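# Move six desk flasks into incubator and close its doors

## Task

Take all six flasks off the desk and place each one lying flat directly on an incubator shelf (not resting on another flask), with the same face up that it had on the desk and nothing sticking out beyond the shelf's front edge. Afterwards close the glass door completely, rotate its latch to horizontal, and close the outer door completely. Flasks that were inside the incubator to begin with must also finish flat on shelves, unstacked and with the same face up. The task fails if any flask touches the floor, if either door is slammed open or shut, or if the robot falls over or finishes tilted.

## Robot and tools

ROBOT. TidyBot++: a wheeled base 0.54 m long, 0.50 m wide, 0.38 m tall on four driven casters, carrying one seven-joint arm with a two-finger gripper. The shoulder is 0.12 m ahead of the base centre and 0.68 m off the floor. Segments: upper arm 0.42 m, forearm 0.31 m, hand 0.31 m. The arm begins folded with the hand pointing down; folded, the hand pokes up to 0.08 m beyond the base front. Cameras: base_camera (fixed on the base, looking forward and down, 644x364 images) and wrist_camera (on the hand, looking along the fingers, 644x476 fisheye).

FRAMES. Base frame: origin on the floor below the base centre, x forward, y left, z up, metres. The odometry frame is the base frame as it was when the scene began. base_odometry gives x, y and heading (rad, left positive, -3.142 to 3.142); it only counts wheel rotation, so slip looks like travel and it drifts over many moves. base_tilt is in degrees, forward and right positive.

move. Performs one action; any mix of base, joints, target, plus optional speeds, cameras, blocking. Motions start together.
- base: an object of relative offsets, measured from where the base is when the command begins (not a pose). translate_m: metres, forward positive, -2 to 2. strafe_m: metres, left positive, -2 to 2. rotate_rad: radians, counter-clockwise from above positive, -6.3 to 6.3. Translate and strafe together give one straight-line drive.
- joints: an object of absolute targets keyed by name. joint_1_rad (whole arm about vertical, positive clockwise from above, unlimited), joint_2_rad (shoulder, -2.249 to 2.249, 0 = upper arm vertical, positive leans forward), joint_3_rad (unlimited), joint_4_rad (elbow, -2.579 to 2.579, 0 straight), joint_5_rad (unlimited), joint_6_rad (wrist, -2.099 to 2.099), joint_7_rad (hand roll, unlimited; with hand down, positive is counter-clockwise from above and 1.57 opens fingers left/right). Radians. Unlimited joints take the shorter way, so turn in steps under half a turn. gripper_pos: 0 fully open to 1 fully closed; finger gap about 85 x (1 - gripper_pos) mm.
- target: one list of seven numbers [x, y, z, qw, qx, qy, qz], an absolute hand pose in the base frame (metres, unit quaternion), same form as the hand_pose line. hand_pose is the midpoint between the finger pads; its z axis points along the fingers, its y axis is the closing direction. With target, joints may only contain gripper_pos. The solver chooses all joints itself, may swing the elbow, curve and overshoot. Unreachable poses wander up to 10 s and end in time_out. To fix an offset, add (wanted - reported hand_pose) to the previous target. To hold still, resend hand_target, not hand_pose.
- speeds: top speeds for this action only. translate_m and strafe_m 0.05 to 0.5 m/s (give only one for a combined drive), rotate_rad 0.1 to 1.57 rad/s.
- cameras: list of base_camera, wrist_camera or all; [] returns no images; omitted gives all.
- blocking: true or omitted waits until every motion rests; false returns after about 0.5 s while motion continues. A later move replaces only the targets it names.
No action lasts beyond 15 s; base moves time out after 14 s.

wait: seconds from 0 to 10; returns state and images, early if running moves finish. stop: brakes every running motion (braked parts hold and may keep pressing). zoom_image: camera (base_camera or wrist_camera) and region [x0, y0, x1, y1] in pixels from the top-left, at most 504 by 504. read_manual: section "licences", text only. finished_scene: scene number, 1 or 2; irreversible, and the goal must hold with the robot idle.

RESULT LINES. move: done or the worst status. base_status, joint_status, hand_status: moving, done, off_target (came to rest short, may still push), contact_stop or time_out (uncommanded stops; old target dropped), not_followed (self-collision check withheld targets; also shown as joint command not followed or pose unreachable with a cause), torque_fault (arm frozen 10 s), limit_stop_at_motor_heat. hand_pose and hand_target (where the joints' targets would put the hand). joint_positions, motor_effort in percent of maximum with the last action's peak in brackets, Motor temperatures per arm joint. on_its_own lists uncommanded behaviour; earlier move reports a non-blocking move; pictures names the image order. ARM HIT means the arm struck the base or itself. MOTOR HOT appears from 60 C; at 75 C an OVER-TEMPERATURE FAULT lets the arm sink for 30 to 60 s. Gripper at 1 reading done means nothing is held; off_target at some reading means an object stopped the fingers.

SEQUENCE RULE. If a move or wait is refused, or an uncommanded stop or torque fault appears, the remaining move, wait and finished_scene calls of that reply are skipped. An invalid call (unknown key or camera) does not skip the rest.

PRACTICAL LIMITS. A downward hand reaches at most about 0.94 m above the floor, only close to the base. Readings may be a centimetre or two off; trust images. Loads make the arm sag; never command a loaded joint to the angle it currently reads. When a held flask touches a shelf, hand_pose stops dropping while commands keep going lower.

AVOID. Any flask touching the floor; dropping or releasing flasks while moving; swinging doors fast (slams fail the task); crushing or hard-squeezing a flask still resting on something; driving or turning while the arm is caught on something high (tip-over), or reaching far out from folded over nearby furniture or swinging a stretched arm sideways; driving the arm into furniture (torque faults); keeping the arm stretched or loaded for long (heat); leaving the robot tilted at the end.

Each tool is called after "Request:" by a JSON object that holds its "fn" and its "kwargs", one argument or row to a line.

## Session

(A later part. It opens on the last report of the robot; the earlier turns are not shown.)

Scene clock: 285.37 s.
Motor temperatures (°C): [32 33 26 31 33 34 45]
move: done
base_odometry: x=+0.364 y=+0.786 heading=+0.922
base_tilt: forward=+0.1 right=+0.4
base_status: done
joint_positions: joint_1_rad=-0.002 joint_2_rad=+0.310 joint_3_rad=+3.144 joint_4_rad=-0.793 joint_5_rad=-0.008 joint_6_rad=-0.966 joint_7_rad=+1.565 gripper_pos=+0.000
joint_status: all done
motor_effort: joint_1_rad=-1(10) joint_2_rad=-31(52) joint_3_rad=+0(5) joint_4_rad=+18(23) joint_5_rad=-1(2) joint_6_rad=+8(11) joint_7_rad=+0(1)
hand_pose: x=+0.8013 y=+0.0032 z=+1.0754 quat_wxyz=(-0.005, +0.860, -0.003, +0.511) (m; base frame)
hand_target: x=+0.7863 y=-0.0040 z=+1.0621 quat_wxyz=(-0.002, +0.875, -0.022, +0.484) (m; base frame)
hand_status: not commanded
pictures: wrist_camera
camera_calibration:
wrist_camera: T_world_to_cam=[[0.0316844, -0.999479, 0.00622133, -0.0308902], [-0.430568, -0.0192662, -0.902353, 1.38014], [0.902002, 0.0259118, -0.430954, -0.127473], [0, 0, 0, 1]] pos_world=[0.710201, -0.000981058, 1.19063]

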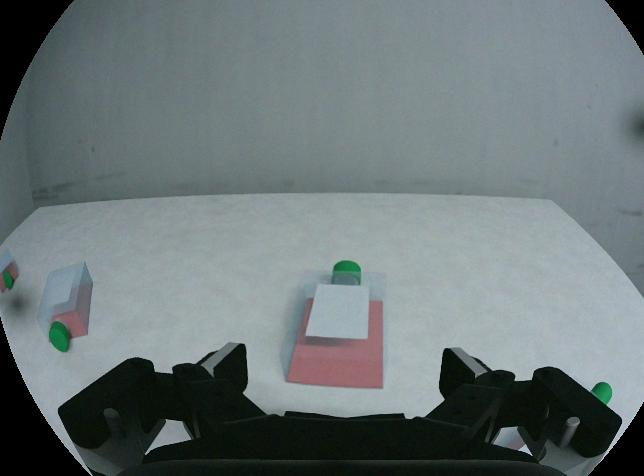

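Request:
{"fn": "move", "kwargs": {
  "base": {"translate_m": 0.0237, "strafe_m": 0.0431, "rotate_rad": -0.04},
  "speeds": {"translate_m": 0.15, "rotate_rad": 0.3},
  "joints": {"joint_2_rad": 0.302, "joint_4_rad": -1.089, "joint_6_rad": -0.622},
  "cameras": ["wrist_camera"]
}}

Request:
{"fn": "zoom_image", "kwargs": {
  "camera": "wrist_camera",
  "region": [224, 250, 464, 430]
}}

Scene clock: 288.20 s.
Motor temperatures (°C): [32 33 26 31 33 34 45]
move: done
base_odometry: x=+0.344 y=+0.832 heading=+0.881
base_tilt: forward=+0.1 right=+0.3
base_status: done
joint_positions: joint_1_rad=-0.004 joint_2_rad=+0.306 joint_3_rad=+3.144 joint_4_rad=-1.071 joint_5_rad=-0.008 joint_6_rad=-0.694 joint_7_rad=+1.565 gripper_pos=+0.000
joint_status: all done
motor_effort: joint_1_rad=+0(5) joint_2_rad=-32(34) joint_3_rad=+0(3) joint_4_rad=+20(22) joint_5_rad=-1(2) joint_6_rad=+9(10) joint_7_rad=+0(2)
hand_pose: x=+0.8273 y=+0.0044 z=+0.9943 quat_wxyz=(-0.005, +0.860, -0.003, +0.510) (m; base frame)
hand_target: x=+0.8348 y=-0.0023 z=+1.0065 quat_wxyz=(-0.004, +0.845, -0.018, +0.535) (m; base frame)
hand_status: not commanded
pictures: wrist_camera
camera_calibration:
wrist_camera: T_world_to_cam=[[0.0322797, -0.999464, 0.00554278, -0.0298013], [-0.432095, -0.0189556, -0.901629, 1.31863], [0.90125, 0.0267093, -0.432475, -0.183717], [0, 0, 0, 1]] pos_world=[0.736309, 0.000117048, 1.10962]

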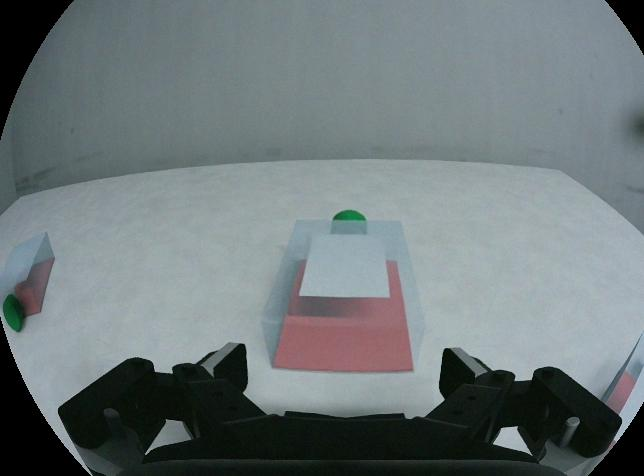

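Scaled by 2.100.

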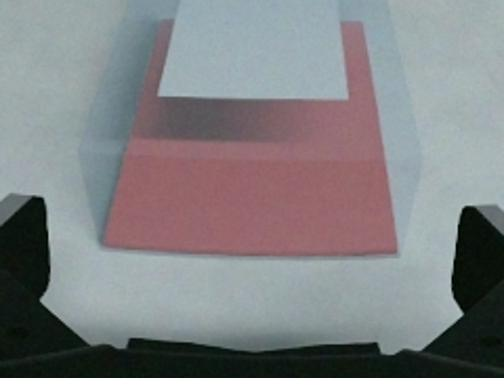

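Request:
{"fn": "move", "kwargs": {
  "base": {"translate_m": 0.058, "strafe_m": 0.001},
  "speeds": {"translate_m": 0.1},
  "cameras": ["wrist_camera"]
}}

Request:
{"fn": "move", "kwargs": {
  "joints": {"gripper_pos": 0.2},
  "cameras": []
}}

Request:
{"fn": "move", "kwargs": {
  "joints": {"joint_2_rad": 0.24, "joint_4_rad": -1.085, "joint_6_rad": -0.82, "gripper_pos": 0.25},
  "cameras": ["wrist_camera"]
}}

Scene clock: 289.70 s.
Motor temperatures (°C): [32 33 26 31 33 34 45]
move: done
base_odometry: x=+0.380 y=+0.877 heading=+0.881
base_tilt: forward=+0.1 right=+0.4
base_status: done
joint_positions: joint_1_rad=-0.004 joint_2_rad=+0.307 joint_3_rad=+3.144 joint_4_rad=-1.072 joint_5_rad=-0.008 joint_6_rad=-0.689 joint_7_rad=+1.565 gripper_pos=+0.000
joint_status: not commanded
motor_effort: joint_1_rad=+0(1) joint_2_rad=-32(34) joint_3_rad=+0(1) joint_4_rad=+20(21) joint_5_rad=+0(1) joint_6_rad=+9(9) joint_7_rad=+0(1)
hand_pose: x=+0.8285 y=+0.0044 z=+0.9940 quat_wxyz=(-0.005, +0.859, -0.003, +0.511) (m; base frame)
hand_target: x=+0.8348 y=-0.0023 z=+1.0065 quat_wxyz=(-0.004, +0.845, -0.018, +0.535) (m; base frame)
hand_status: not commanded
pictures: wrist_camera
camera_calibration:
wrist_camera: T_world_to_cam=[[0.032177, -0.999466, 0.00566847, -0.0298946], [-0.429877, -0.0189591, -0.902688, 1.31824], [0.902314, 0.026609, -0.430258, -0.188027], [0, 0, 0, 1]] pos_world=[0.737301, 0.00011718, 1.10922]

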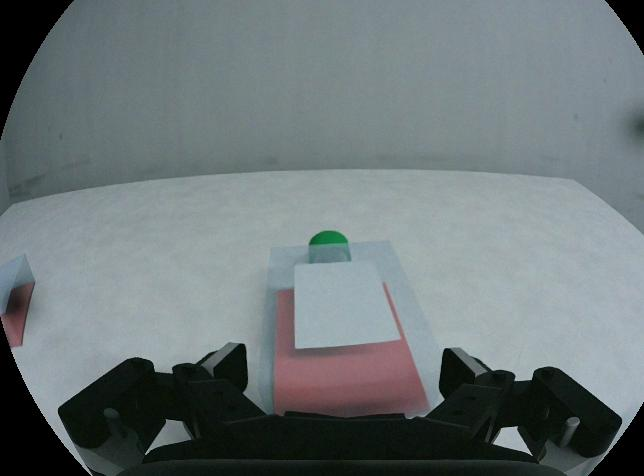

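Scene clock: 290.33 s.
Motor temperatures (°C): [32 33 26 31 33 34 45]
move: done
base_odometry: x=+0.380 y=+0.877 heading=+0.881
base_tilt: forward=+0.0 right=+0.4
base_status: not commanded
joint_positions: joint_1_rad=-0.004 joint_2_rad=+0.307 joint_3_rad=+3.144 joint_4_rad=-1.072 joint_5_rad=-0.008 joint_6_rad=-0.689 joint_7_rad=+1.565 gripper_pos=+0.200
joint_status: all done
motor_effort: joint_1_rad=+0(2) joint_2_rad=-32(32) joint_3_rad=+0(0) joint_4_rad=+20(20) joint_5_rad=-1(1) joint_6_rad=+9(9) joint_7_rad=+0(1)
hand_pose: x=+0.8285 y=+0.0044 z=+0.9940 quat_wxyz=(-0.005, +0.859, -0.003, +0.511) (m; base frame)
hand_target: x=+0.8348 y=-0.0023 z=+1.0065 quat_wxyz=(-0.004, +0.845, -0.018, +0.535) (m; base frame)
hand_status: not commanded
pictures: none
No camera images: "cameras" was empty.

Scene clock: 291.27 s.
Motor temperatures (°C): [32 33 26 31 33 34 45]
move: done
base_odometry: x=+0.380 y=+0.877 heading=+0.881
base_tilt: forward=+0.1 right=+0.3
base_status: not commanded
joint_positions: joint_1_rad=-0.004 joint_2_rad=+0.247 joint_3_rad=+3.144 joint_4_rad=-1.072 joint_5_rad=-0.008 joint_6_rad=-0.786 joint_7_rad=+1.565 gripper_pos=+0.250
joint_status: all done
motor_effort: joint_1_rad=+0(1) joint_2_rad=-30(35) joint_3_rad=+0(1) joint_4_rad=+20(21) joint_5_rad=+0(1) joint_6_rad=+8(10) joint_7_rad=+0(1)
hand_pose: x=+0.7943 y=+0.0044 z=+1.0098 quat_wxyz=(-0.005, +0.869, -0.003, +0.496) (m; base frame)
hand_target: x=+0.7853 y=-0.0032 z=+0.9979 quat_wxyz=(-0.002, +0.878, -0.020, +0.478) (m; base frame)
hand_status: not commanded
pictures: wrist_camera
camera_calibration:
wrist_camera: T_world_to_cam=[[0.0330759, -0.999442, 0.00457503, -0.0284388], [-0.46204, -0.0193496, -0.886648, 1.32705], [0.886242, 0.0272128, -0.462422, -0.105194], [0, 0, 0, 1]] pos_world=[0.70732, 0.000117623, 1.12812]

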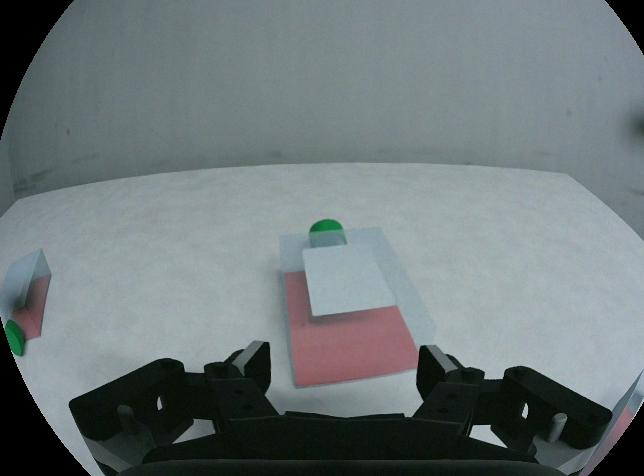

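Request:
{"fn": "move", "kwargs": {
  "joints": {"gripper_pos": 0},
  "cameras": ["wrist_camera"]
}}

Request:
{"fn": "zoom_image", "kwargs": {
  "camera": "wrist_camera",
  "region": [244, 210, 484, 390]
}}

Scene clock: 292.17 s.
Motor temperatures (°C): [32 33 26 31 33 34 45]
move: done
base_odometry: x=+0.380 y=+0.877 heading=+0.881
base_tilt: forward=+0.1 right=+0.3
base_status: not commanded
joint_positions: joint_1_rad=-0.004 joint_2_rad=+0.247 joint_3_rad=+3.144 joint_4_rad=-1.072 joint_5_rad=-0.008 joint_6_rad=-0.786 joint_7_rad=+1.565 gripper_pos=+0.000
joint_status: all done
motor_effort: joint_1_rad=-1(1) joint_2_rad=-29(31) joint_3_rad=+0(0) joint_4_rad=+20(20) joint_5_rad=-1(1) joint_6_rad=+9(9) joint_7_rad=+0(1)
hand_pose: x=+0.7943 y=+0.0044 z=+1.0098 quat_wxyz=(-0.005, +0.869, -0.003, +0.496) (m; base frame)
hand_target: x=+0.7853 y=-0.0032 z=+0.9979 quat_wxyz=(-0.002, +0.878, -0.020, +0.478) (m; base frame)
hand_status: not commanded
pictures: wrist_camera
camera_calibration:
wrist_camera: T_world_to_cam=[[0.0330759, -0.999442, 0.00457503, -0.0284393], [-0.46204, -0.0193496, -0.886648, 1.32714], [0.886242, 0.0272128, -0.462422, -0.105148], [0, 0, 0, 1]] pos_world=[0.70732, 0.000117623, 1.12822]

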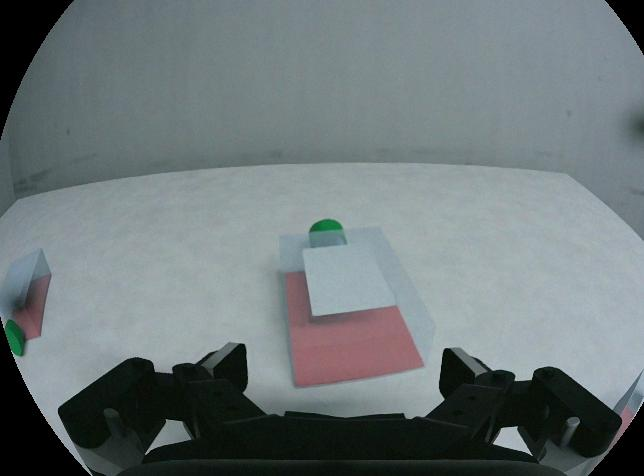

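Scaled by 2.100.

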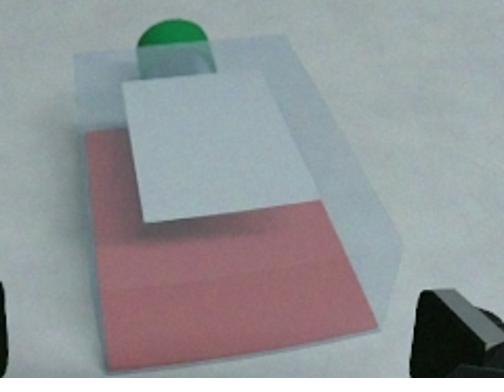

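Request:
{"fn": "move", "kwargs": {
  "base": {"translate_m": -0.0134, "strafe_m": -0.2014, "rotate_rad": 0.222},
  "speeds": {"translate_m": 0.25, "rotate_rad": 0.3},
  "joints": {"joint_2_rad": 0.3, "joint_4_rad": -0.795, "joint_6_rad": -1.037},
  "cameras": ["wrist_camera"]
}}

Request:
{"fn": "zoom_image", "kwargs": {
  "camera": "wrist_camera",
  "region": [224, 230, 464, 410]
}}

Scene clock: 295.97 s.
Motor temperatures (°C): [32 33 26 31 33 34 45]
move: done
base_odometry: x=+0.527 y=+0.739 heading=+1.104
base_tilt: forward=+0.1 right=+0.4
base_status: done
joint_positions: joint_1_rad=+0.004 joint_2_rad=+0.295 joint_3_rad=+3.142 joint_4_rad=-0.804 joint_5_rad=-0.007 joint_6_rad=-0.964 joint_7_rad=+1.565 gripper_pos=+0.000
joint_status: all done
motor_effort: joint_1_rad=+0(3) joint_2_rad=-30(32) joint_3_rad=+0(2) joint_4_rad=+18(21) joint_5_rad=+0(2) joint_6_rad=+9(10) joint_7_rad=+0(1)
hand_pose: x=+0.7956 y=+0.0003 z=+1.0805 quat_wxyz=(-0.004, +0.858, -0.005, +0.514) (m; base frame)
hand_target: x=+0.7863 y=-0.0040 z=+1.0621 quat_wxyz=(-0.002, +0.875, -0.022, +0.484) (m; base frame)
hand_status: not commanded
pictures: wrist_camera
camera_calibration:
wrist_camera: T_world_to_cam=[[0.0277033, -0.999595, 0.00656134, -0.0308153], [-0.424403, -0.0177045, -0.9053, 1.38053], [0.905049, 0.0222951, -0.424722, -0.129175], [0, 0, 0, 1]] pos_world=[0.703663, -0.00348134, 1.19513]

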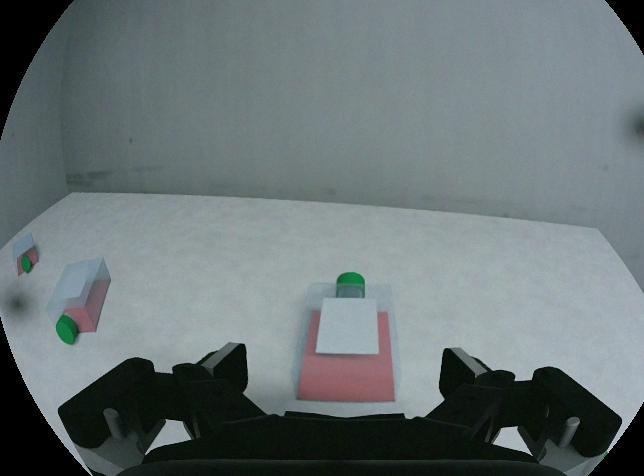

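Scaled by 2.100.

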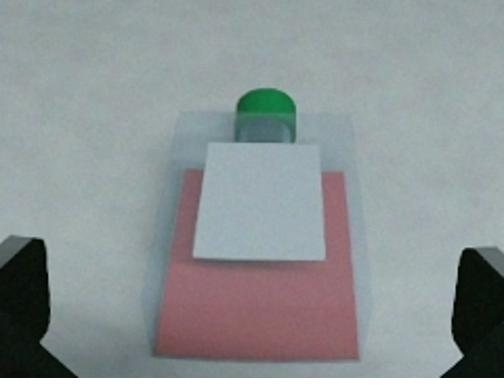

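Request:
{"fn": "move", "kwargs": {
  "base": {"translate_m": 0.005, "strafe_m": 0.0078, "rotate_rad": -0.011},
  "speeds": {"translate_m": 0.1, "rotate_rad": 0.2},
  "joints": {"joint_2_rad": 0.302, "joint_4_rad": -1.089, "joint_6_rad": -0.622},
  "cameras": ["wrist_camera"]
}}

Request:
{"fn": "zoom_image", "kwargs": {
  "camera": "wrist_camera",
  "region": [224, 250, 464, 430]
}}

Scene clock: 298.10 s.
Motor temperatures (°C): [32 33 26 31 33 34 45]
move: done
base_odometry: x=+0.523 y=+0.747 heading=+1.093
base_tilt: forward=+0.1 right=+0.4
base_status: done
joint_positions: joint_1_rad=+0.003 joint_2_rad=+0.305 joint_3_rad=+3.143 joint_4_rad=-1.073 joint_5_rad=-0.007 joint_6_rad=-0.694 joint_7_rad=+1.565 gripper_pos=+0.000
joint_status: all done
motor_effort: joint_1_rad=-1(5) joint_2_rad=-32(35) joint_3_rad=+0(3) joint_4_rad=+20(21) joint_5_rad=+0(2) joint_6_rad=+9(10) joint_7_rad=+0(1)
hand_pose: x=+0.8268 y=-0.0002 z=+0.9940 quat_wxyz=(-0.004, +0.860, -0.005, +0.510) (m; base frame)
hand_target: x=+0.8348 y=-0.0023 z=+1.0065 quat_wxyz=(-0.004, +0.845, -0.018, +0.535) (m; base frame)
hand_status: not commanded
pictures: wrist_camera
camera_calibration:
wrist_camera: T_world_to_cam=[[0.0259309, -0.999646, 0.00598384, -0.0296053], [-0.432776, -0.0166217, -0.901348, 1.31852], [0.901128, 0.0207831, -0.433054, -0.182652], [0, 0, 0, 1]] pos_world=[0.735985, -0.00388272, 1.10953]

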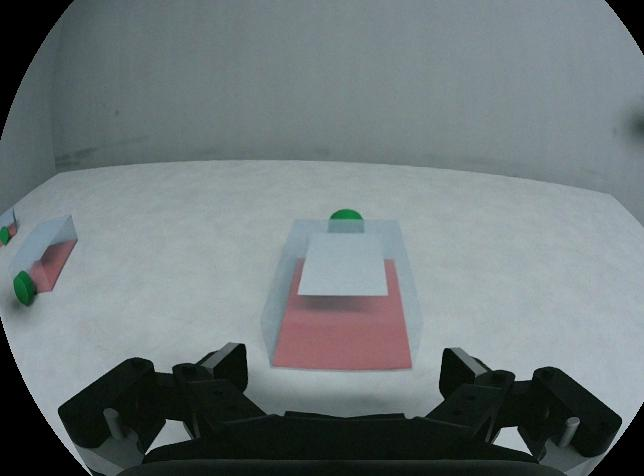

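Scaled by 2.100.

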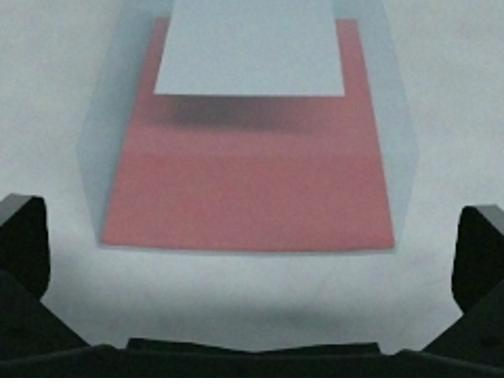

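Request:
{"fn": "move", "kwargs": {
  "base": {"translate_m": 0.059, "strafe_m": 0.0014},
  "speeds": {"translate_m": 0.1},
  "cameras": ["wrist_camera"]
}}

Scene clock: 299.60 s.
Motor temperatures (°C): [32 33 26 31 33 34 45]
move: done
base_odometry: x=+0.549 y=+0.800 heading=+1.093
base_tilt: forward=+0.1 right=+0.3
base_status: done
joint_positions: joint_1_rad=+0.003 joint_2_rad=+0.307 joint_3_rad=+3.143 joint_4_rad=-1.073 joint_5_rad=-0.007 joint_6_rad=-0.690 joint_7_rad=+1.565 gripper_pos=+0.000
joint_status: not commanded
motor_effort: joint_1_rad=+0(1) joint_2_rad=-32(34) joint_3_rad=+0(1) joint_4_rad=+20(21) joint_5_rad=-1(1) joint_6_rad=+9(9) joint_7_rad=+0(1)
hand_pose: x=+0.8282 y=-0.0002 z=+0.9937 quat_wxyz=(-0.004, +0.860, -0.005, +0.511) (m; base frame)
hand_target: x=+0.8348 y=-0.0023 z=+1.0065 quat_wxyz=(-0.004, +0.845, -0.018, +0.535) (m; base frame)
hand_status: not commanded
pictures: wrist_camera
camera_calibration:
wrist_camera: T_world_to_cam=[[0.0259166, -0.999646, 0.00604241, -0.0296819], [-0.430678, -0.01662, -0.902352, 1.31798], [0.902133, 0.0207836, -0.430957, -0.186872], [0, 0, 0, 1]] pos_world=[0.736977, -0.00388273, 1.10893]

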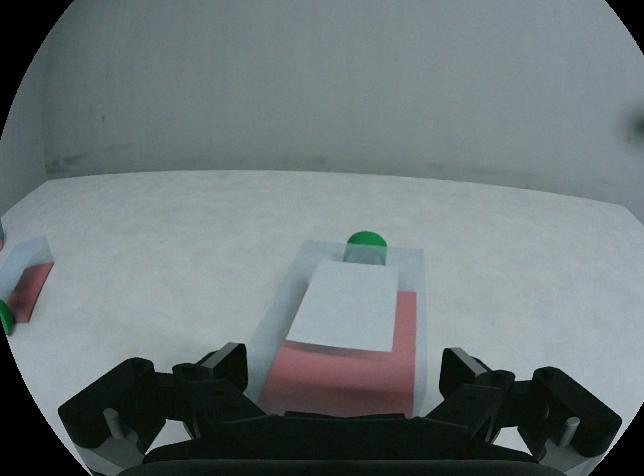

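Request:
{"fn": "move", "kwargs": {
  "base": {"translate_m": -0.05},
  "speeds": {"translate_m": 0.15},
  "cameras": ["wrist_camera"]
}}

Request:
{"fn": "zoom_image", "kwargs": {
  "camera": "wrist_camera",
  "region": [224, 210, 464, 390]
}}

Scene clock: 301.43 s.
Motor temperatures (°C): [32 33 26 31 33 34 45]
move: done
base_odometry: x=+0.525 y=+0.755 heading=+1.093
base_tilt: forward=+0.1 right=+0.2
base_status: done
joint_positions: joint_1_rad=+0.003 joint_2_rad=+0.302 joint_3_rad=+3.143 joint_4_rad=-1.074 joint_5_rad=-0.007 joint_6_rad=-0.688 joint_7_rad=+1.565 gripper_pos=+0.000
joint_status: not commanded
motor_effort: joint_1_rad=+0(2) joint_2_rad=-31(36) joint_3_rad=+0(1) joint_4_rad=+20(21) joint_5_rad=+0(1) joint_6_rad=+9(9) joint_7_rad=-1(1)
hand_pose: x=+0.8269 y=-0.0002 z=+0.9971 quat_wxyz=(-0.004, +0.858, -0.005, +0.513) (m; base frame)
hand_target: x=+0.8348 y=-0.0023 z=+1.0065 quat_wxyz=(-0.004, +0.845, -0.018, +0.535) (m; base frame)
hand_status: not commanded
pictures: wrist_camera
camera_calibration:
wrist_camera: T_world_to_cam=[[0.0258822, -0.999646, 0.00618882, -0.0297872], [-0.425627, -0.0166214, -0.904746, 1.31872], [0.904528, 0.0207827, -0.425906, -0.191267], [0, 0, 0, 1]] pos_world=[0.735059, -0.00388272, 1.11183]

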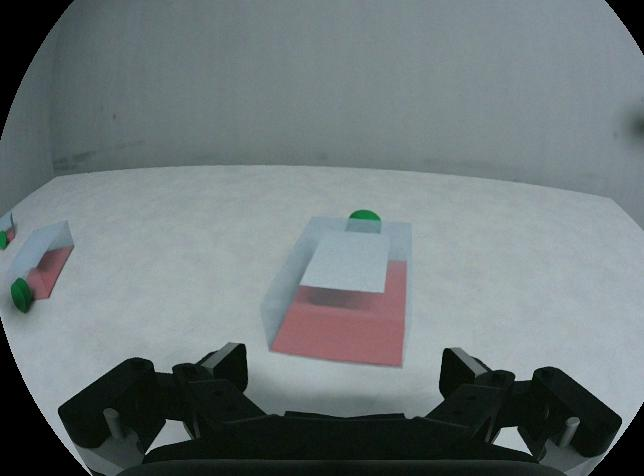

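Scaled by 2.100.

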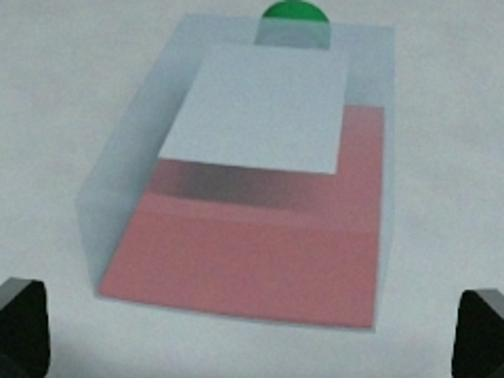

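Request:
{"fn": "move", "kwargs": {
  "base": {"translate_m": 0.0081, "strafe_m": 0.1257, "rotate_rad": -0.138},
  "speeds": {"translate_m": 0.15, "rotate_rad": 0.2},
  "cameras": []
}}

Request:
{"fn": "move", "kwargs": {
  "base": {"translate_m": 0.015},
  "speeds": {"translate_m": 0.1},
  "cameras": ["wrist_camera"]
}}

Request:
{"fn": "zoom_image", "kwargs": {
  "camera": "wrist_camera",
  "region": [224, 250, 464, 430]
}}

Scene clock: 303.73 s.
Motor temperatures (°C): [32 33 26 31 33 34 45]
move: done
base_odometry: x=+0.417 y=+0.820 heading=+0.954
base_tilt: forward=+0.1 right=+0.4
base_status: done
joint_positions: joint_1_rad=-0.005 joint_2_rad=+0.303 joint_3_rad=+3.141 joint_4_rad=-1.074 joint_5_rad=-0.007 joint_6_rad=-0.688 joint_7_rad=+1.565 gripper_pos=+0.000
joint_status: not commanded
motor_effort: joint_1_rad=+0(3) joint_2_rad=-32(33) joint_3_rad=+0(2) joint_4_rad=+20(21) joint_5_rad=+0(2) joint_6_rad=+9(9) joint_7_rad=+1(1)
hand_pose: x=+0.8269 y=+0.0062 z=+0.9968 quat_wxyz=(-0.006, +0.858, -0.002, +0.513) (m; base frame)
hand_target: x=+0.8348 y=-0.0023 z=+1.0065 quat_wxyz=(-0.004, +0.845, -0.018, +0.535) (m; base frame)
hand_status: not commanded
pictures: none
No camera images: "cameras" was empty.

Scene clock: 304.43 s.
Motor temperatures (°C): [32 33 26 31 33 34 45]
move: done
base_odometry: x=+0.426 y=+0.833 heading=+0.954
base_tilt: forward=+0.0 right=+0.3
base_status: done
joint_positions: joint_1_rad=-0.004 joint_2_rad=+0.309 joint_3_rad=+3.141 joint_4_rad=-1.075 joint_5_rad=-0.007 joint_6_rad=-0.686 joint_7_rad=+1.565 gripper_pos=+0.000
joint_status: not commanded
motor_effort: joint_1_rad=-1(2) joint_2_rad=-32(35) joint_3_rad=+0(1) joint_4_rad=+20(21) joint_5_rad=-1(1) joint_6_rad=+9(9) joint_7_rad=+0(1)
hand_pose: x=+0.8291 y=+0.0060 z=+0.9919 quat_wxyz=(-0.006, +0.860, -0.002, +0.510) (m; base frame)
hand_target: x=+0.8348 y=-0.0023 z=+1.0065 quat_wxyz=(-0.004, +0.845, -0.018, +0.535) (m; base frame)
hand_status: not commanded
pictures: wrist_camera
camera_calibration:
wrist_camera: T_world_to_cam=[[0.034779, -0.999379, 0.00567513, -0.0304382], [-0.431335, -0.0201327, -0.901967, 1.31718], [0.901521, 0.0289217, -0.431767, -0.187366], [0, 0, 0, 1]] pos_world=[0.738117, 0.00151792, 1.10732]

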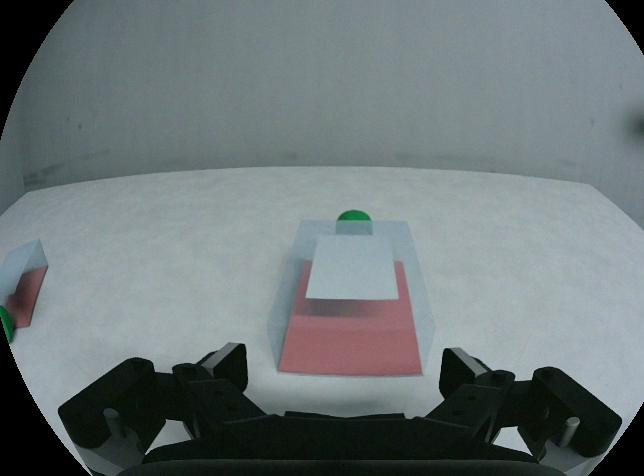

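Scaled by 2.100.

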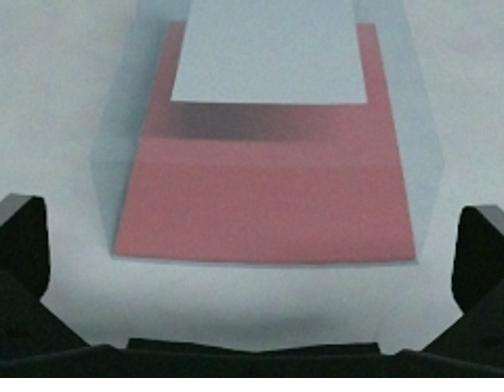

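Request:
{"fn": "move", "kwargs": {
  "base": {"strafe_m": -0.0029},
  "speeds": {"strafe_m": 0.05},
  "cameras": []
}}

Request:
{"fn": "move", "kwargs": {
  "base": {"translate_m": 0.015},
  "speeds": {"translate_m": 0.1},
  "cameras": ["wrist_camera"]
}}

Request:
{"fn": "zoom_image", "kwargs": {
  "camera": "wrist_camera",
  "region": [224, 250, 464, 430]
}}

Scene clock: 305.87 s.
Motor temperatures (°C): [32 33 26 31 33 34 45]
move: done
base_odometry: x=+0.428 y=+0.831 heading=+0.954
base_tilt: forward=+0.1 right=+0.3
base_status: done
joint_positions: joint_1_rad=-0.003 joint_2_rad=+0.309 joint_3_rad=+3.141 joint_4_rad=-1.075 joint_5_rad=-0.007 joint_6_rad=-0.686 joint_7_rad=+1.565 gripper_pos=+0.000
joint_status: not commanded
motor_effort: joint_1_rad=-1(5) joint_2_rad=-32(36) joint_3_rad=+0(4) joint_4_rad=+20(21) joint_5_rad=-1(1) joint_6_rad=+9(9) joint_7_rad=+0(1)
hand_pose: x=+0.8291 y=+0.0050 z=+0.9921 quat_wxyz=(-0.006, +0.860, -0.002, +0.510) (m; base frame)
hand_target: x=+0.8348 y=-0.0023 z=+1.0065 quat_wxyz=(-0.004, +0.845, -0.018, +0.535) (m; base frame)
hand_status: not commanded
pictures: none
No camera images: "cameras" was empty.

Scene clock: 306.57 s.
Motor temperatures (°C): [32 33 26 31 33 34 45]
move: done
base_odometry: x=+0.437 y=+0.844 heading=+0.955
base_tilt: forward=+0.1 right=+0.4
base_status: done
joint_positions: joint_1_rad=-0.003 joint_2_rad=+0.311 joint_3_rad=+3.141 joint_4_rad=-1.075 joint_5_rad=-0.007 joint_6_rad=-0.685 joint_7_rad=+1.565 gripper_pos=+0.000
joint_status: not commanded
motor_effort: joint_1_rad=+0(2) joint_2_rad=-32(35) joint_3_rad=+0(1) joint_4_rad=+20(21) joint_5_rad=-1(1) joint_6_rad=+9(9) joint_7_rad=+0(1)
hand_pose: x=+0.8299 y=+0.0050 z=+0.9905 quat_wxyz=(-0.006, +0.860, -0.002, +0.510) (m; base frame)
hand_target: x=+0.8348 y=-0.0023 z=+1.0065 quat_wxyz=(-0.004, +0.845, -0.018, +0.535) (m; base frame)
hand_status: not commanded
pictures: wrist_camera
camera_calibration:
wrist_camera: T_world_to_cam=[[0.0334869, -0.999423, 0.00571024, -0.030345], [-0.432542, -0.019643, -0.9014, 1.31655], [0.900992, 0.0277152, -0.43295, -0.187057], [0, 0, 0, 1]] pos_world=[0.739016, 0.0007179, 1.10592]

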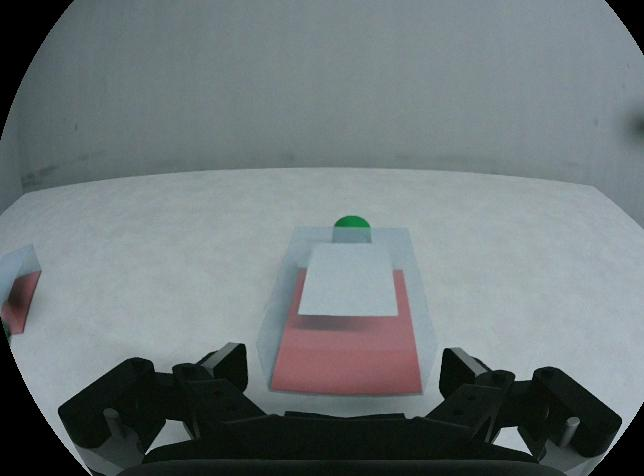

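Scaled by 2.100.

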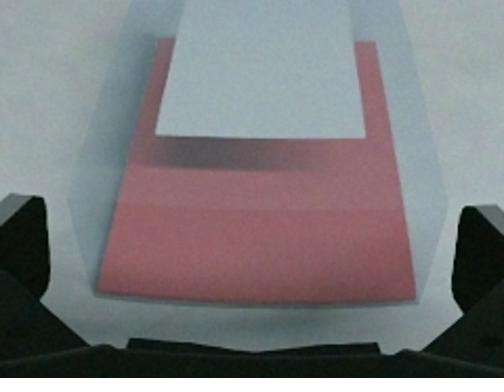

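Request:
{"fn": "move", "kwargs": {
  "base": {"translate_m": 0.011, "strafe_m": -0.0010},
  "speeds": {"translate_m": 0.08},
  "cameras": ["wrist_camera"]
}}

Request:
{"fn": "zoom_image", "kwargs": {
  "camera": "wrist_camera",
  "region": [224, 250, 464, 430]
}}

Scene clock: 308.23 s.
Motor temperatures (°C): [32 33 26 31 33 34 45]
move: done
base_odometry: x=+0.444 y=+0.852 heading=+0.955
base_tilt: forward=+0.1 right=+0.4
base_status: done
joint_positions: joint_1_rad=-0.003 joint_2_rad=+0.311 joint_3_rad=+3.141 joint_4_rad=-1.075 joint_5_rad=-0.007 joint_6_rad=-0.684 joint_7_rad=+1.565 gripper_pos=+0.000
joint_status: not commanded
motor_effort: joint_1_rad=-1(2) joint_2_rad=-32(37) joint_3_rad=+0(1) joint_4_rad=+20(21) joint_5_rad=-1(1) joint_6_rad=+9(9) joint_7_rad=+0(2)
hand_pose: x=+0.8301 y=+0.0050 z=+0.9905 quat_wxyz=(-0.006, +0.860, -0.002, +0.510) (m; base frame)
hand_target: x=+0.8348 y=-0.0023 z=+1.0065 quat_wxyz=(-0.004, +0.845, -0.018, +0.535) (m; base frame)
hand_status: not commanded
pictures: wrist_camera
camera_calibration:
wrist_camera: T_world_to_cam=[[0.033485, -0.999423, 0.00572835, -0.0303669], [-0.432058, -0.0196436, -0.901632, 1.31649], [0.901224, 0.0277162, -0.432466, -0.187853], [0, 0, 0, 1]] pos_world=[0.739114, 0.000717901, 1.10592]

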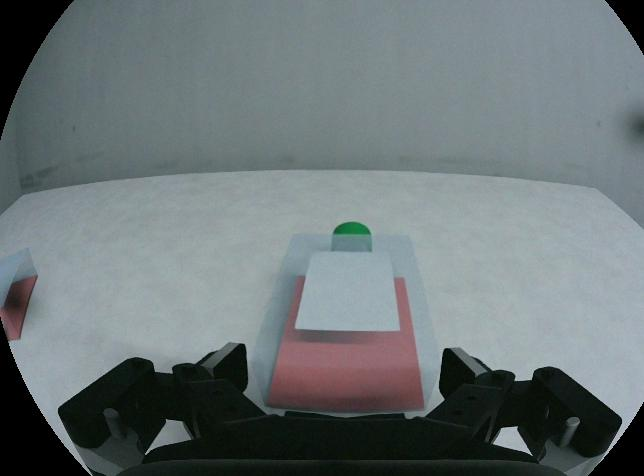

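Scaled by 2.100.

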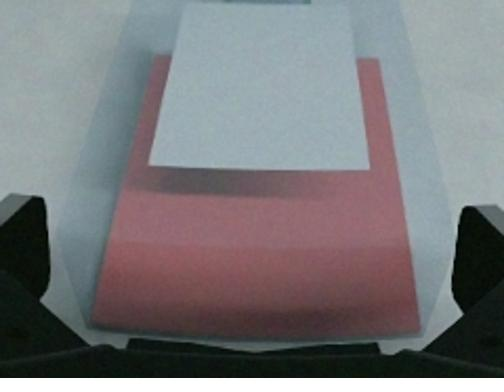

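Request:
{"fn": "move", "kwargs": {
  "base": {"translate_m": 0.027, "strafe_m": -0.0006},
  "speeds": {"translate_m": 0.08},
  "cameras": ["wrist_camera"]
}}

Request:
{"fn": "zoom_image", "kwargs": {
  "camera": "wrist_camera",
  "region": [224, 250, 464, 430]
}}

Scene clock: 309.23 s.
Motor temperatures (°C): [32 33 26 31 33 34 45]
move: done
base_odometry: x=+0.460 y=+0.874 heading=+0.955
base_tilt: forward=+0.1 right=+0.4
base_status: done
joint_positions: joint_1_rad=-0.003 joint_2_rad=+0.310 joint_3_rad=+3.141 joint_4_rad=-1.075 joint_5_rad=-0.007 joint_6_rad=-0.684 joint_7_rad=+1.565 gripper_pos=+0.000
joint_status: not commanded
motor_effort: joint_1_rad=+0(1) joint_2_rad=-32(35) joint_3_rad=+0(1) joint_4_rad=+20(20) joint_5_rad=-1(1) joint_6_rad=+9(10) joint_7_rad=+0(1)
hand_pose: x=+0.8296 y=+0.0050 z=+0.9916 quat_wxyz=(-0.006, +0.860, -0.002, +0.511) (m; base frame)
hand_target: x=+0.8348 y=-0.0023 z=+1.0065 quat_wxyz=(-0.004, +0.845, -0.018, +0.535) (m; base frame)
hand_status: not commanded
pictures: wrist_camera
camera_calibration:
wrist_camera: T_world_to_cam=[[0.0334757, -0.999423, 0.00578072, -0.0304029], [-0.430645, -0.0196435, -0.902307, 1.31675], [0.9019, 0.0277159, -0.431054, -0.18898], [0, 0, 0, 1]] pos_world=[0.738509, 0.0007179, 1.10682]

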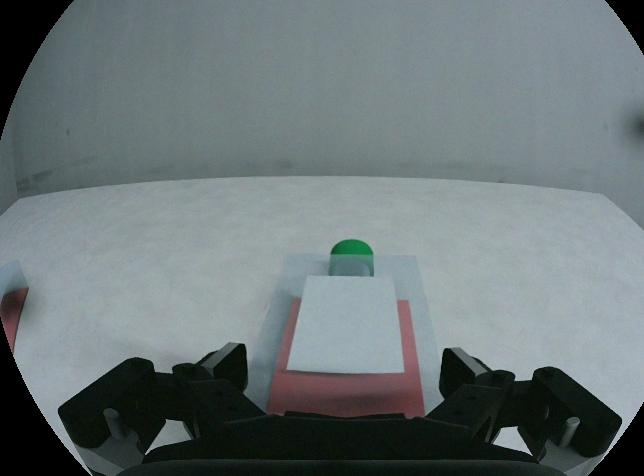

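Scaled by 2.100.

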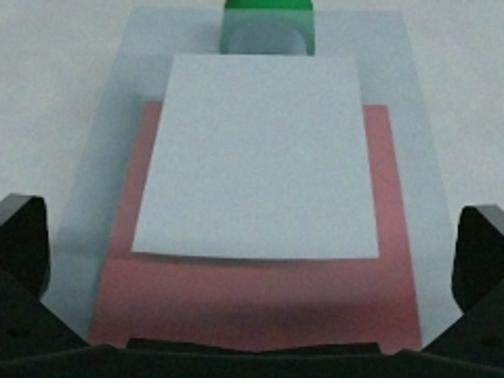

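Request:
{"fn": "move", "kwargs": {
  "joints": {"gripper_pos": 0.2},
  "cameras": []
}}

Request:
{"fn": "move", "kwargs": {
  "joints": {"joint_2_rad": 0.24, "joint_4_rad": -1.085, "joint_6_rad": -0.82, "gripper_pos": 0.25},
  "cameras": ["wrist_camera"]
}}

Scene clock: 310.07 s.
Motor temperatures (°C): [32 33 26 31 33 34 45]
move: off_target
base_odometry: x=+0.460 y=+0.874 heading=+0.955
base_tilt: forward=+0.1 right=+0.3
base_status: not commanded
joint_positions: joint_1_rad=-0.003 joint_2_rad=+0.308 joint_3_rad=+3.141 joint_4_rad=-1.076 joint_5_rad=-0.007 joint_6_rad=-0.684 joint_7_rad=+1.565 gripper_pos=+0.074
joint_status: gripper_pos off_target (ended at +0.074, target +0.200)
motor_effort: joint_1_rad=+0(1) joint_2_rad=-32(34) joint_3_rad=+0(1) joint_4_rad=+20(21) joint_5_rad=+0(1) joint_6_rad=+8(10) joint_7_rad=+1(1)
hand_pose: x=+0.8292 y=+0.0050 z=+0.9926 quat_wxyz=(-0.006, +0.859, -0.002, +0.511) (m; base frame)
hand_target: x=+0.8348 y=-0.0023 z=+1.0065 quat_wxyz=(-0.004, +0.845, -0.018, +0.535) (m; base frame)
hand_status: not commanded
pictures: none
No camera images: "cameras" was empty.

Scene clock: 310.93 s.
Motor temperatures (°C): [32 33 26 31 33 34 45]
move: off_target
base_odometry: x=+0.460 y=+0.874 heading=+0.955
base_tilt: forward=+0.1 right=+0.2
base_status: not commanded
joint_positions: joint_1_rad=-0.003 joint_2_rad=+0.249 joint_3_rad=+3.141 joint_4_rad=-1.076 joint_5_rad=-0.007 joint_6_rad=-0.778 joint_7_rad=+1.565 gripper_pos=+0.074
joint_status: gripper_pos off_target (ended at +0.074, target +0.250); the others done
motor_effort: joint_1_rad=-1(1) joint_2_rad=-30(36) joint_3_rad=+0(0) joint_4_rad=+20(22) joint_5_rad=+0(1) joint_6_rad=+9(10) joint_7_rad=+1(1)
hand_pose: x=+0.7958 y=+0.0051 z=+1.0081 quat_wxyz=(-0.006, +0.868, -0.002, +0.496) (m; base frame)
hand_target: x=+0.7853 y=-0.0032 z=+0.9979 quat_wxyz=(-0.002, +0.878, -0.020, +0.478) (m; base frame)
hand_status: not commanded
pictures: wrist_camera
camera_calibration:
wrist_camera: T_world_to_cam=[[0.0342414, -0.999402, 0.00490373, -0.0290688], [-0.46081, -0.0201418, -0.88727, 1.3259], [0.886838, 0.0281217, -0.461224, -0.108967], [0, 0, 0, 1]] pos_world=[0.70862, 0.000718909, 1.12632]

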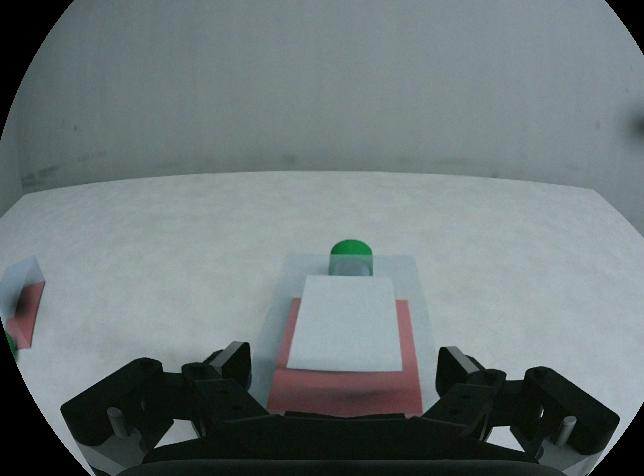

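Request:
{"fn": "move", "kwargs": {
  "joints": {"joint_2_rad": 0.28, "joint_4_rad": -0.82, "joint_6_rad": -1.04},
  "cameras": ["wrist_camera"]
}}

Request:
{"fn": "move", "kwargs": {
  "base": {"translate_m": -1.328, "strafe_m": -0.675, "rotate_rad": -1.607},
  "speeds": {"translate_m": 0.4, "rotate_rad": 0.5},
  "cameras": ["wrist_camera", "base_camera"]
}}

Scene clock: 314.90 s.
Motor temperatures (°C): [32 33 26 31 33 34 45]
move: done
base_odometry: x=+0.460 y=+0.874 heading=+0.955
base_tilt: forward=+0.2 right=+0.3
base_status: not commanded
joint_positions: joint_1_rad=-0.003 joint_2_rad=+0.279 joint_3_rad=+3.141 joint_4_rad=-0.833 joint_5_rad=-0.007 joint_6_rad=-0.972 joint_7_rad=+1.565 gripper_pos=+0.074
joint_status: all done
motor_effort: joint_1_rad=-1(1) joint_2_rad=-31(33) joint_3_rad=+0(1) joint_4_rad=+19(22) joint_5_rad=-1(1) joint_6_rad=+9(10) joint_7_rad=+0(2)
hand_pose: x=+0.7878 y=+0.0053 z=+1.0730 quat_wxyz=(-0.006, +0.863, -0.001, +0.505) (m; base frame)
hand_target: x=+0.7776 y=-0.0040 z=+1.0610 quat_wxyz=(-0.002, +0.877, -0.022, +0.480) (m; base frame)
hand_status: not commanded
pictures: wrist_camera
camera_calibration:
wrist_camera: T_world_to_cam=[[0.0354804, -0.999352, 0.00602436, -0.0310207], [-0.442964, -0.0211298, -0.89629, 1.37548], [0.895837, 0.0291322, -0.443427, -0.0980877], [0, 0, 0, 1]] pos_world=[0.698262, 0.000920668, 1.18952]

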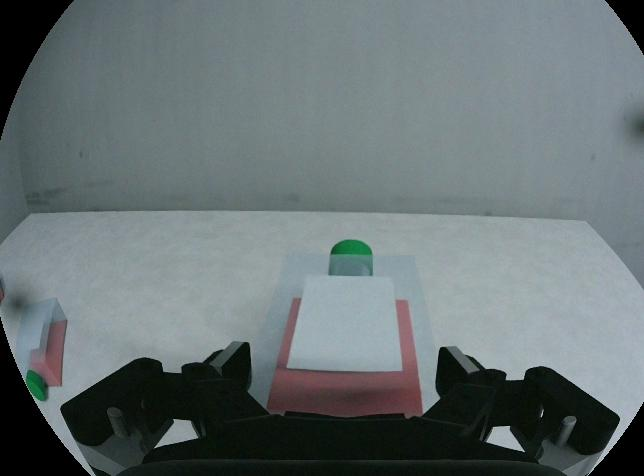

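Scene clock: 319.87 s.
Motor temperatures (°C): [32 33 26 31 33 34 45]
move: done
base_odometry: x=+0.244 y=-0.600 heading=-0.652
base_tilt: forward=+0.1 right=+0.4
base_status: done
joint_positions: joint_1_rad=+0.004 joint_2_rad=+0.293 joint_3_rad=+3.141 joint_4_rad=-0.833 joint_5_rad=-0.007 joint_6_rad=-0.974 joint_7_rad=+1.565 gripper_pos=+0.074
joint_status: not commanded
motor_effort: joint_1_rad=-1(5) joint_2_rad=-31(36) joint_3_rad=+0(4) joint_4_rad=+19(20) joint_5_rad=-1(2) joint_6_rad=+9(10) joint_7_rad=+0(1)
hand_pose: x=+0.7931 y=+0.0010 z=+1.0626 quat_wxyz=(-0.004, +0.868, -0.004, +0.497) (m; base frame)
hand_target: x=+0.7776 y=-0.0040 z=+1.0610 quat_wxyz=(-0.002, +0.877, -0.022, +0.480) (m; base frame)
hand_status: not commanded
pictures: base_camera, wrist_camera
camera_calibration:
wrist_camera: T_world_to_cam=[[0.0292271, -0.999558, 0.00538358, -0.0298584], [-0.458479, -0.0181914, -0.888519, 1.37245], [0.888225, 0.0235006, -0.458808, -0.0849778], [0, 0, 0, 1]] pos_world=[0.70559, -0.00288135, 1.18062]

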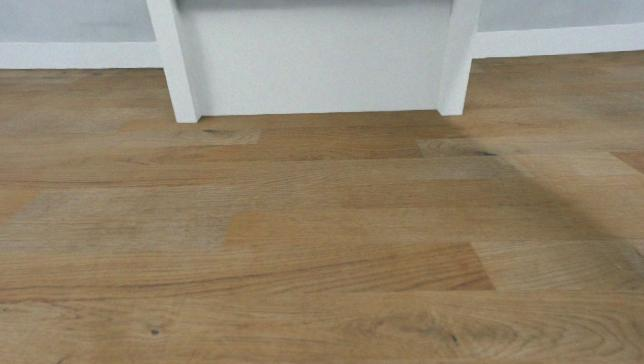

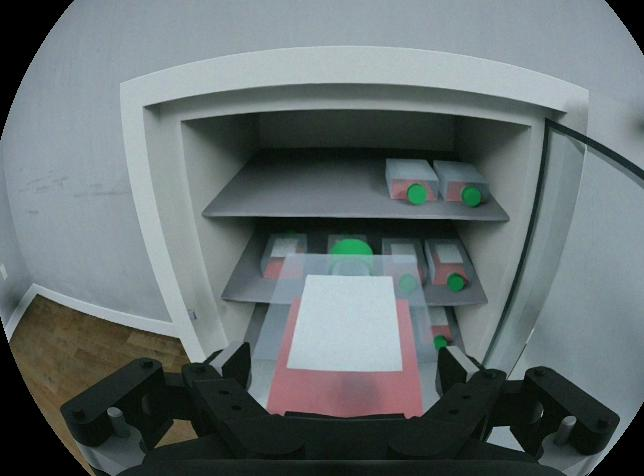

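Request:
{"fn": "zoom_image", "kwargs": {
  "camera": "wrist_camera",
  "region": [110, 60, 360, 320]
}}

Scaled by 1.938.

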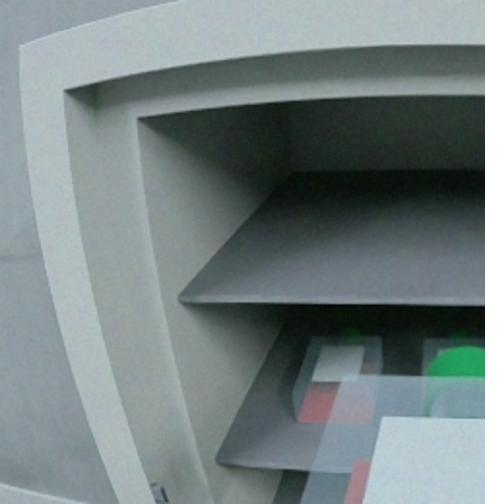

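Request:
{"fn": "move", "kwargs": {
  "base": {"translate_m": 0.27, "strafe_m": 0.005, "rotate_rad": 0.01},
  "speeds": {"translate_m": 0.2},
  "joints": {"joint_2_rad": 0.497, "joint_4_rad": -0.62, "joint_6_rad": -0.872},
  "cameras": ["wrist_camera"]
}}

Scene clock: 323.67 s.
Motor temperatures (°C): [32 33 26 31 33 34 45]
move: done
base_odometry: x=+0.462 y=-0.760 heading=-0.642
base_tilt: forward=+0.2 right=+0.3
base_status: done
joint_positions: joint_1_rad=+0.002 joint_2_rad=+0.515 joint_3_rad=+3.141 joint_4_rad=-0.634 joint_5_rad=-0.007 joint_6_rad=-0.938 joint_7_rad=+1.565 gripper_pos=+0.074
joint_status: all done
motor_effort: joint_1_rad=+0(5) joint_2_rad=-39(44) joint_3_rad=+0(3) joint_4_rad=+19(22) joint_5_rad=+0(2) joint_6_rad=+9(11) joint_7_rad=-1(1)
hand_pose: x=+0.8839 y=+0.0019 z=+1.0230 quat_wxyz=(-0.005, +0.864, -0.003, +0.503) (m; base frame)
hand_target: x=+0.8866 y=-0.0034 z=+1.0631 quat_wxyz=(-0.004, +0.838, -0.020, +0.545) (m; base frame)
hand_status: not commanded
pictures: wrist_camera
camera_calibration:
wrist_camera: T_world_to_cam=[[0.0306261, -0.999514, 0.00581157, -0.0330443], [-0.446273, -0.0188764, -0.894698, 1.37443], [0.894373, 0.0248076, -0.446634, -0.201669], [0, 0, 0, 1]] pos_world=[0.794753, -0.00208089, 1.13982]

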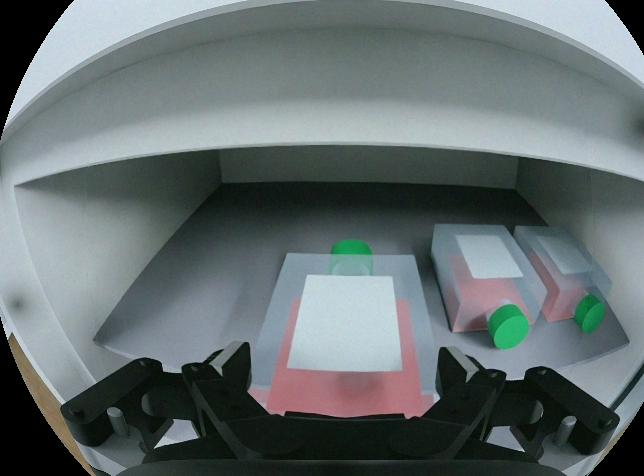

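Request:
{"fn": "move", "kwargs": {
  "joints": {"joint_2_rad": 0.443, "joint_4_rad": -0.888, "joint_6_rad": -0.685},
  "cameras": ["wrist_camera"]
}}

Scene clock: 325.70 s.
Motor temperatures (°C): [32 33 26 31 33 34 45]
move: done
base_odometry: x=+0.462 y=-0.760 heading=-0.642
base_tilt: forward=+0.1 right=+0.3
base_status: not commanded
joint_positions: joint_1_rad=+0.002 joint_2_rad=+0.459 joint_3_rad=+3.141 joint_4_rad=-0.869 joint_5_rad=-0.007 joint_6_rad=-0.755 joint_7_rad=+1.565 gripper_pos=+0.074
joint_status: all done
motor_effort: joint_1_rad=-1(1) joint_2_rad=-37(40) joint_3_rad=+0(1) joint_4_rad=+19(21) joint_5_rad=-1(1) joint_6_rad=+9(11) joint_7_rad=+0(1)
hand_pose: x=+0.8819 y=+0.0017 z=+0.9822 quat_wxyz=(-0.004, +0.863, -0.004, +0.505) (m; base frame)
hand_target: x=+0.8857 y=-0.0026 z=+1.0026 quat_wxyz=(-0.004, +0.846, -0.018, +0.534) (m; base frame)
hand_status: not commanded
pictures: wrist_camera
camera_calibration:
wrist_camera: T_world_to_cam=[[0.0295269, -0.999548, 0.00558765, -0.0317152], [-0.442581, -0.0180858, -0.896546, 1.3356], [0.896242, 0.0239992, -0.442916, -0.223474], [0, 0, 0, 1]] pos_world=[0.792335, -0.00218228, 1.09862]

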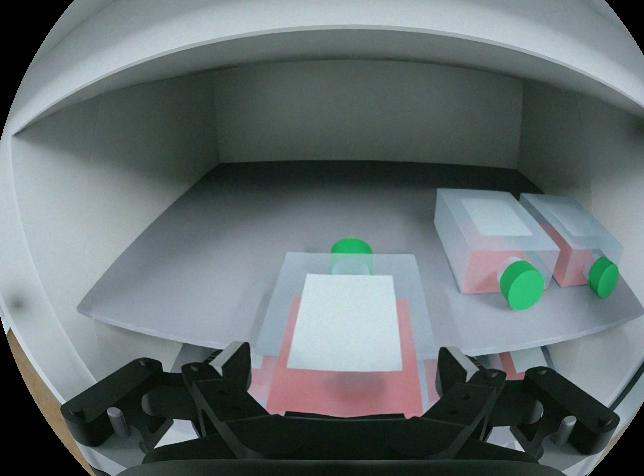

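Request:
{"fn": "move", "kwargs": {
  "base": {"translate_m": 0.103},
  "speeds": {"translate_m": 0.1},
  "cameras": ["wrist_camera"]
}}

Scene clock: 327.60 s.
Motor temperatures (°C): [32 33 26 31 33 34 45]
move: done
base_odometry: x=+0.544 y=-0.822 heading=-0.642
base_tilt: forward=+0.1 right=+0.3
base_status: done
joint_positions: joint_1_rad=+0.002 joint_2_rad=+0.456 joint_3_rad=+3.141 joint_4_rad=-0.873 joint_5_rad=-0.007 joint_6_rad=-0.752 joint_7_rad=+1.565 gripper_pos=+0.074
joint_status: not commanded
motor_effort: joint_1_rad=+0(2) joint_2_rad=-38(41) joint_3_rad=+0(1) joint_4_rad=+21(21) joint_5_rad=-1(1) joint_6_rad=+9(10) joint_7_rad=+0(1)
hand_pose: x=+0.8812 y=+0.0017 z=+0.9830 quat_wxyz=(-0.004, +0.863, -0.004, +0.506) (m; base frame)
hand_target: x=+0.8857 y=-0.0026 z=+1.0026 quat_wxyz=(-0.004, +0.846, -0.018, +0.534) (m; base frame)
hand_status: not commanded
pictures: wrist_camera
camera_calibration:
wrist_camera: T_world_to_cam=[[0.0294266, -0.999551, 0.00569215, -0.0317242], [-0.440778, -0.0180871, -0.897434, 1.33524], [0.897134, 0.0238995, -0.441112, -0.224995], [0, 0, 0, 1]] pos_world=[0.791328, -0.00218215, 1.09922]

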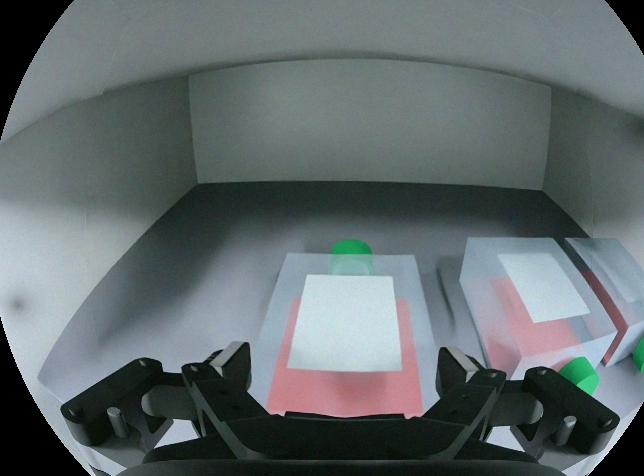

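Request:
{"fn": "move", "kwargs": {
  "joints": {"joint_2_rad": 0.452},
  "cameras": []
}}

Request:
{"fn": "move", "kwargs": {
  "joints": {"joint_2_rad": 0.462},
  "cameras": ["wrist_camera"]
}}

Scene clock: 328.20 s.
Motor temperatures (°C): [32 33 26 31 33 34 45]
move: done
base_odometry: x=+0.544 y=-0.822 heading=-0.642
base_tilt: forward=+0.0 right=+0.4
base_status: not commanded
joint_positions: joint_1_rad=+0.002 joint_2_rad=+0.457 joint_3_rad=+3.141 joint_4_rad=-0.873 joint_5_rad=-0.007 joint_6_rad=-0.752 joint_7_rad=+1.565 gripper_pos=+0.074
joint_status: all done
motor_effort: joint_1_rad=+0(1) joint_2_rad=-37(39) joint_3_rad=+0(0) joint_4_rad=+20(21) joint_5_rad=-1(1) joint_6_rad=+9(9) joint_7_rad=+0(1)
hand_pose: x=+0.8815 y=+0.0017 z=+0.9824 quat_wxyz=(-0.004, +0.863, -0.004, +0.506) (m; base frame)
hand_target: x=+0.8885 y=-0.0026 z=+0.9957 quat_wxyz=(-0.004, +0.848, -0.018, +0.530) (m; base frame)
hand_status: not commanded
pictures: none
No camera images: "cameras" was empty.

Scene clock: 328.67 s.
Motor temperatures (°C): [32 33 26 31 33 34 45]
move: done
base_odometry: x=+0.544 y=-0.822 heading=-0.642
base_tilt: forward=+0.1 right=+0.3
base_status: not commanded
joint_positions: joint_1_rad=+0.002 joint_2_rad=+0.458 joint_3_rad=+3.141 joint_4_rad=-0.873 joint_5_rad=-0.007 joint_6_rad=-0.751 joint_7_rad=+1.565 gripper_pos=+0.074
joint_status: all done
motor_effort: joint_1_rad=-1(1) joint_2_rad=-36(38) joint_3_rad=+0(0) joint_4_rad=+20(20) joint_5_rad=+0(1) joint_6_rad=+8(9) joint_7_rad=+0(1)
hand_pose: x=+0.8819 y=+0.0017 z=+0.9819 quat_wxyz=(-0.004, +0.863, -0.004, +0.506) (m; base frame)
hand_target: x=+0.8916 y=-0.0026 z=+0.9880 quat_wxyz=(-0.004, +0.851, -0.018, +0.526) (m; base frame)
hand_status: not commanded
pictures: wrist_camera
camera_calibration:
wrist_camera: T_world_to_cam=[[0.0293847, -0.999553, 0.00558044, -0.0315865], [-0.441462, -0.0179865, -0.8971, 1.33487], [0.896799, 0.0238974, -0.441793, -0.225142], [0, 0, 0, 1]] pos_world=[0.79213, -0.00218245, 1.09822]

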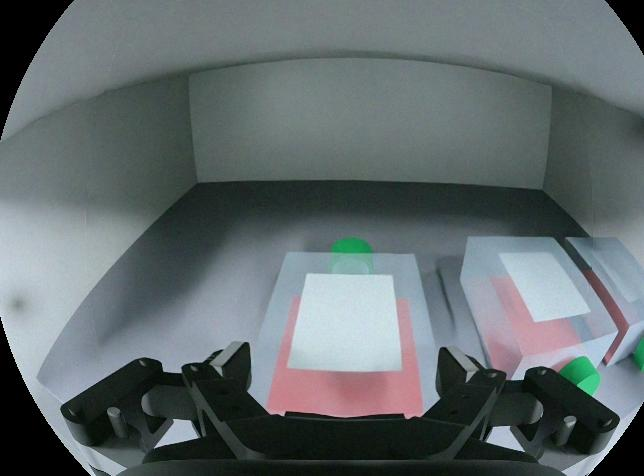

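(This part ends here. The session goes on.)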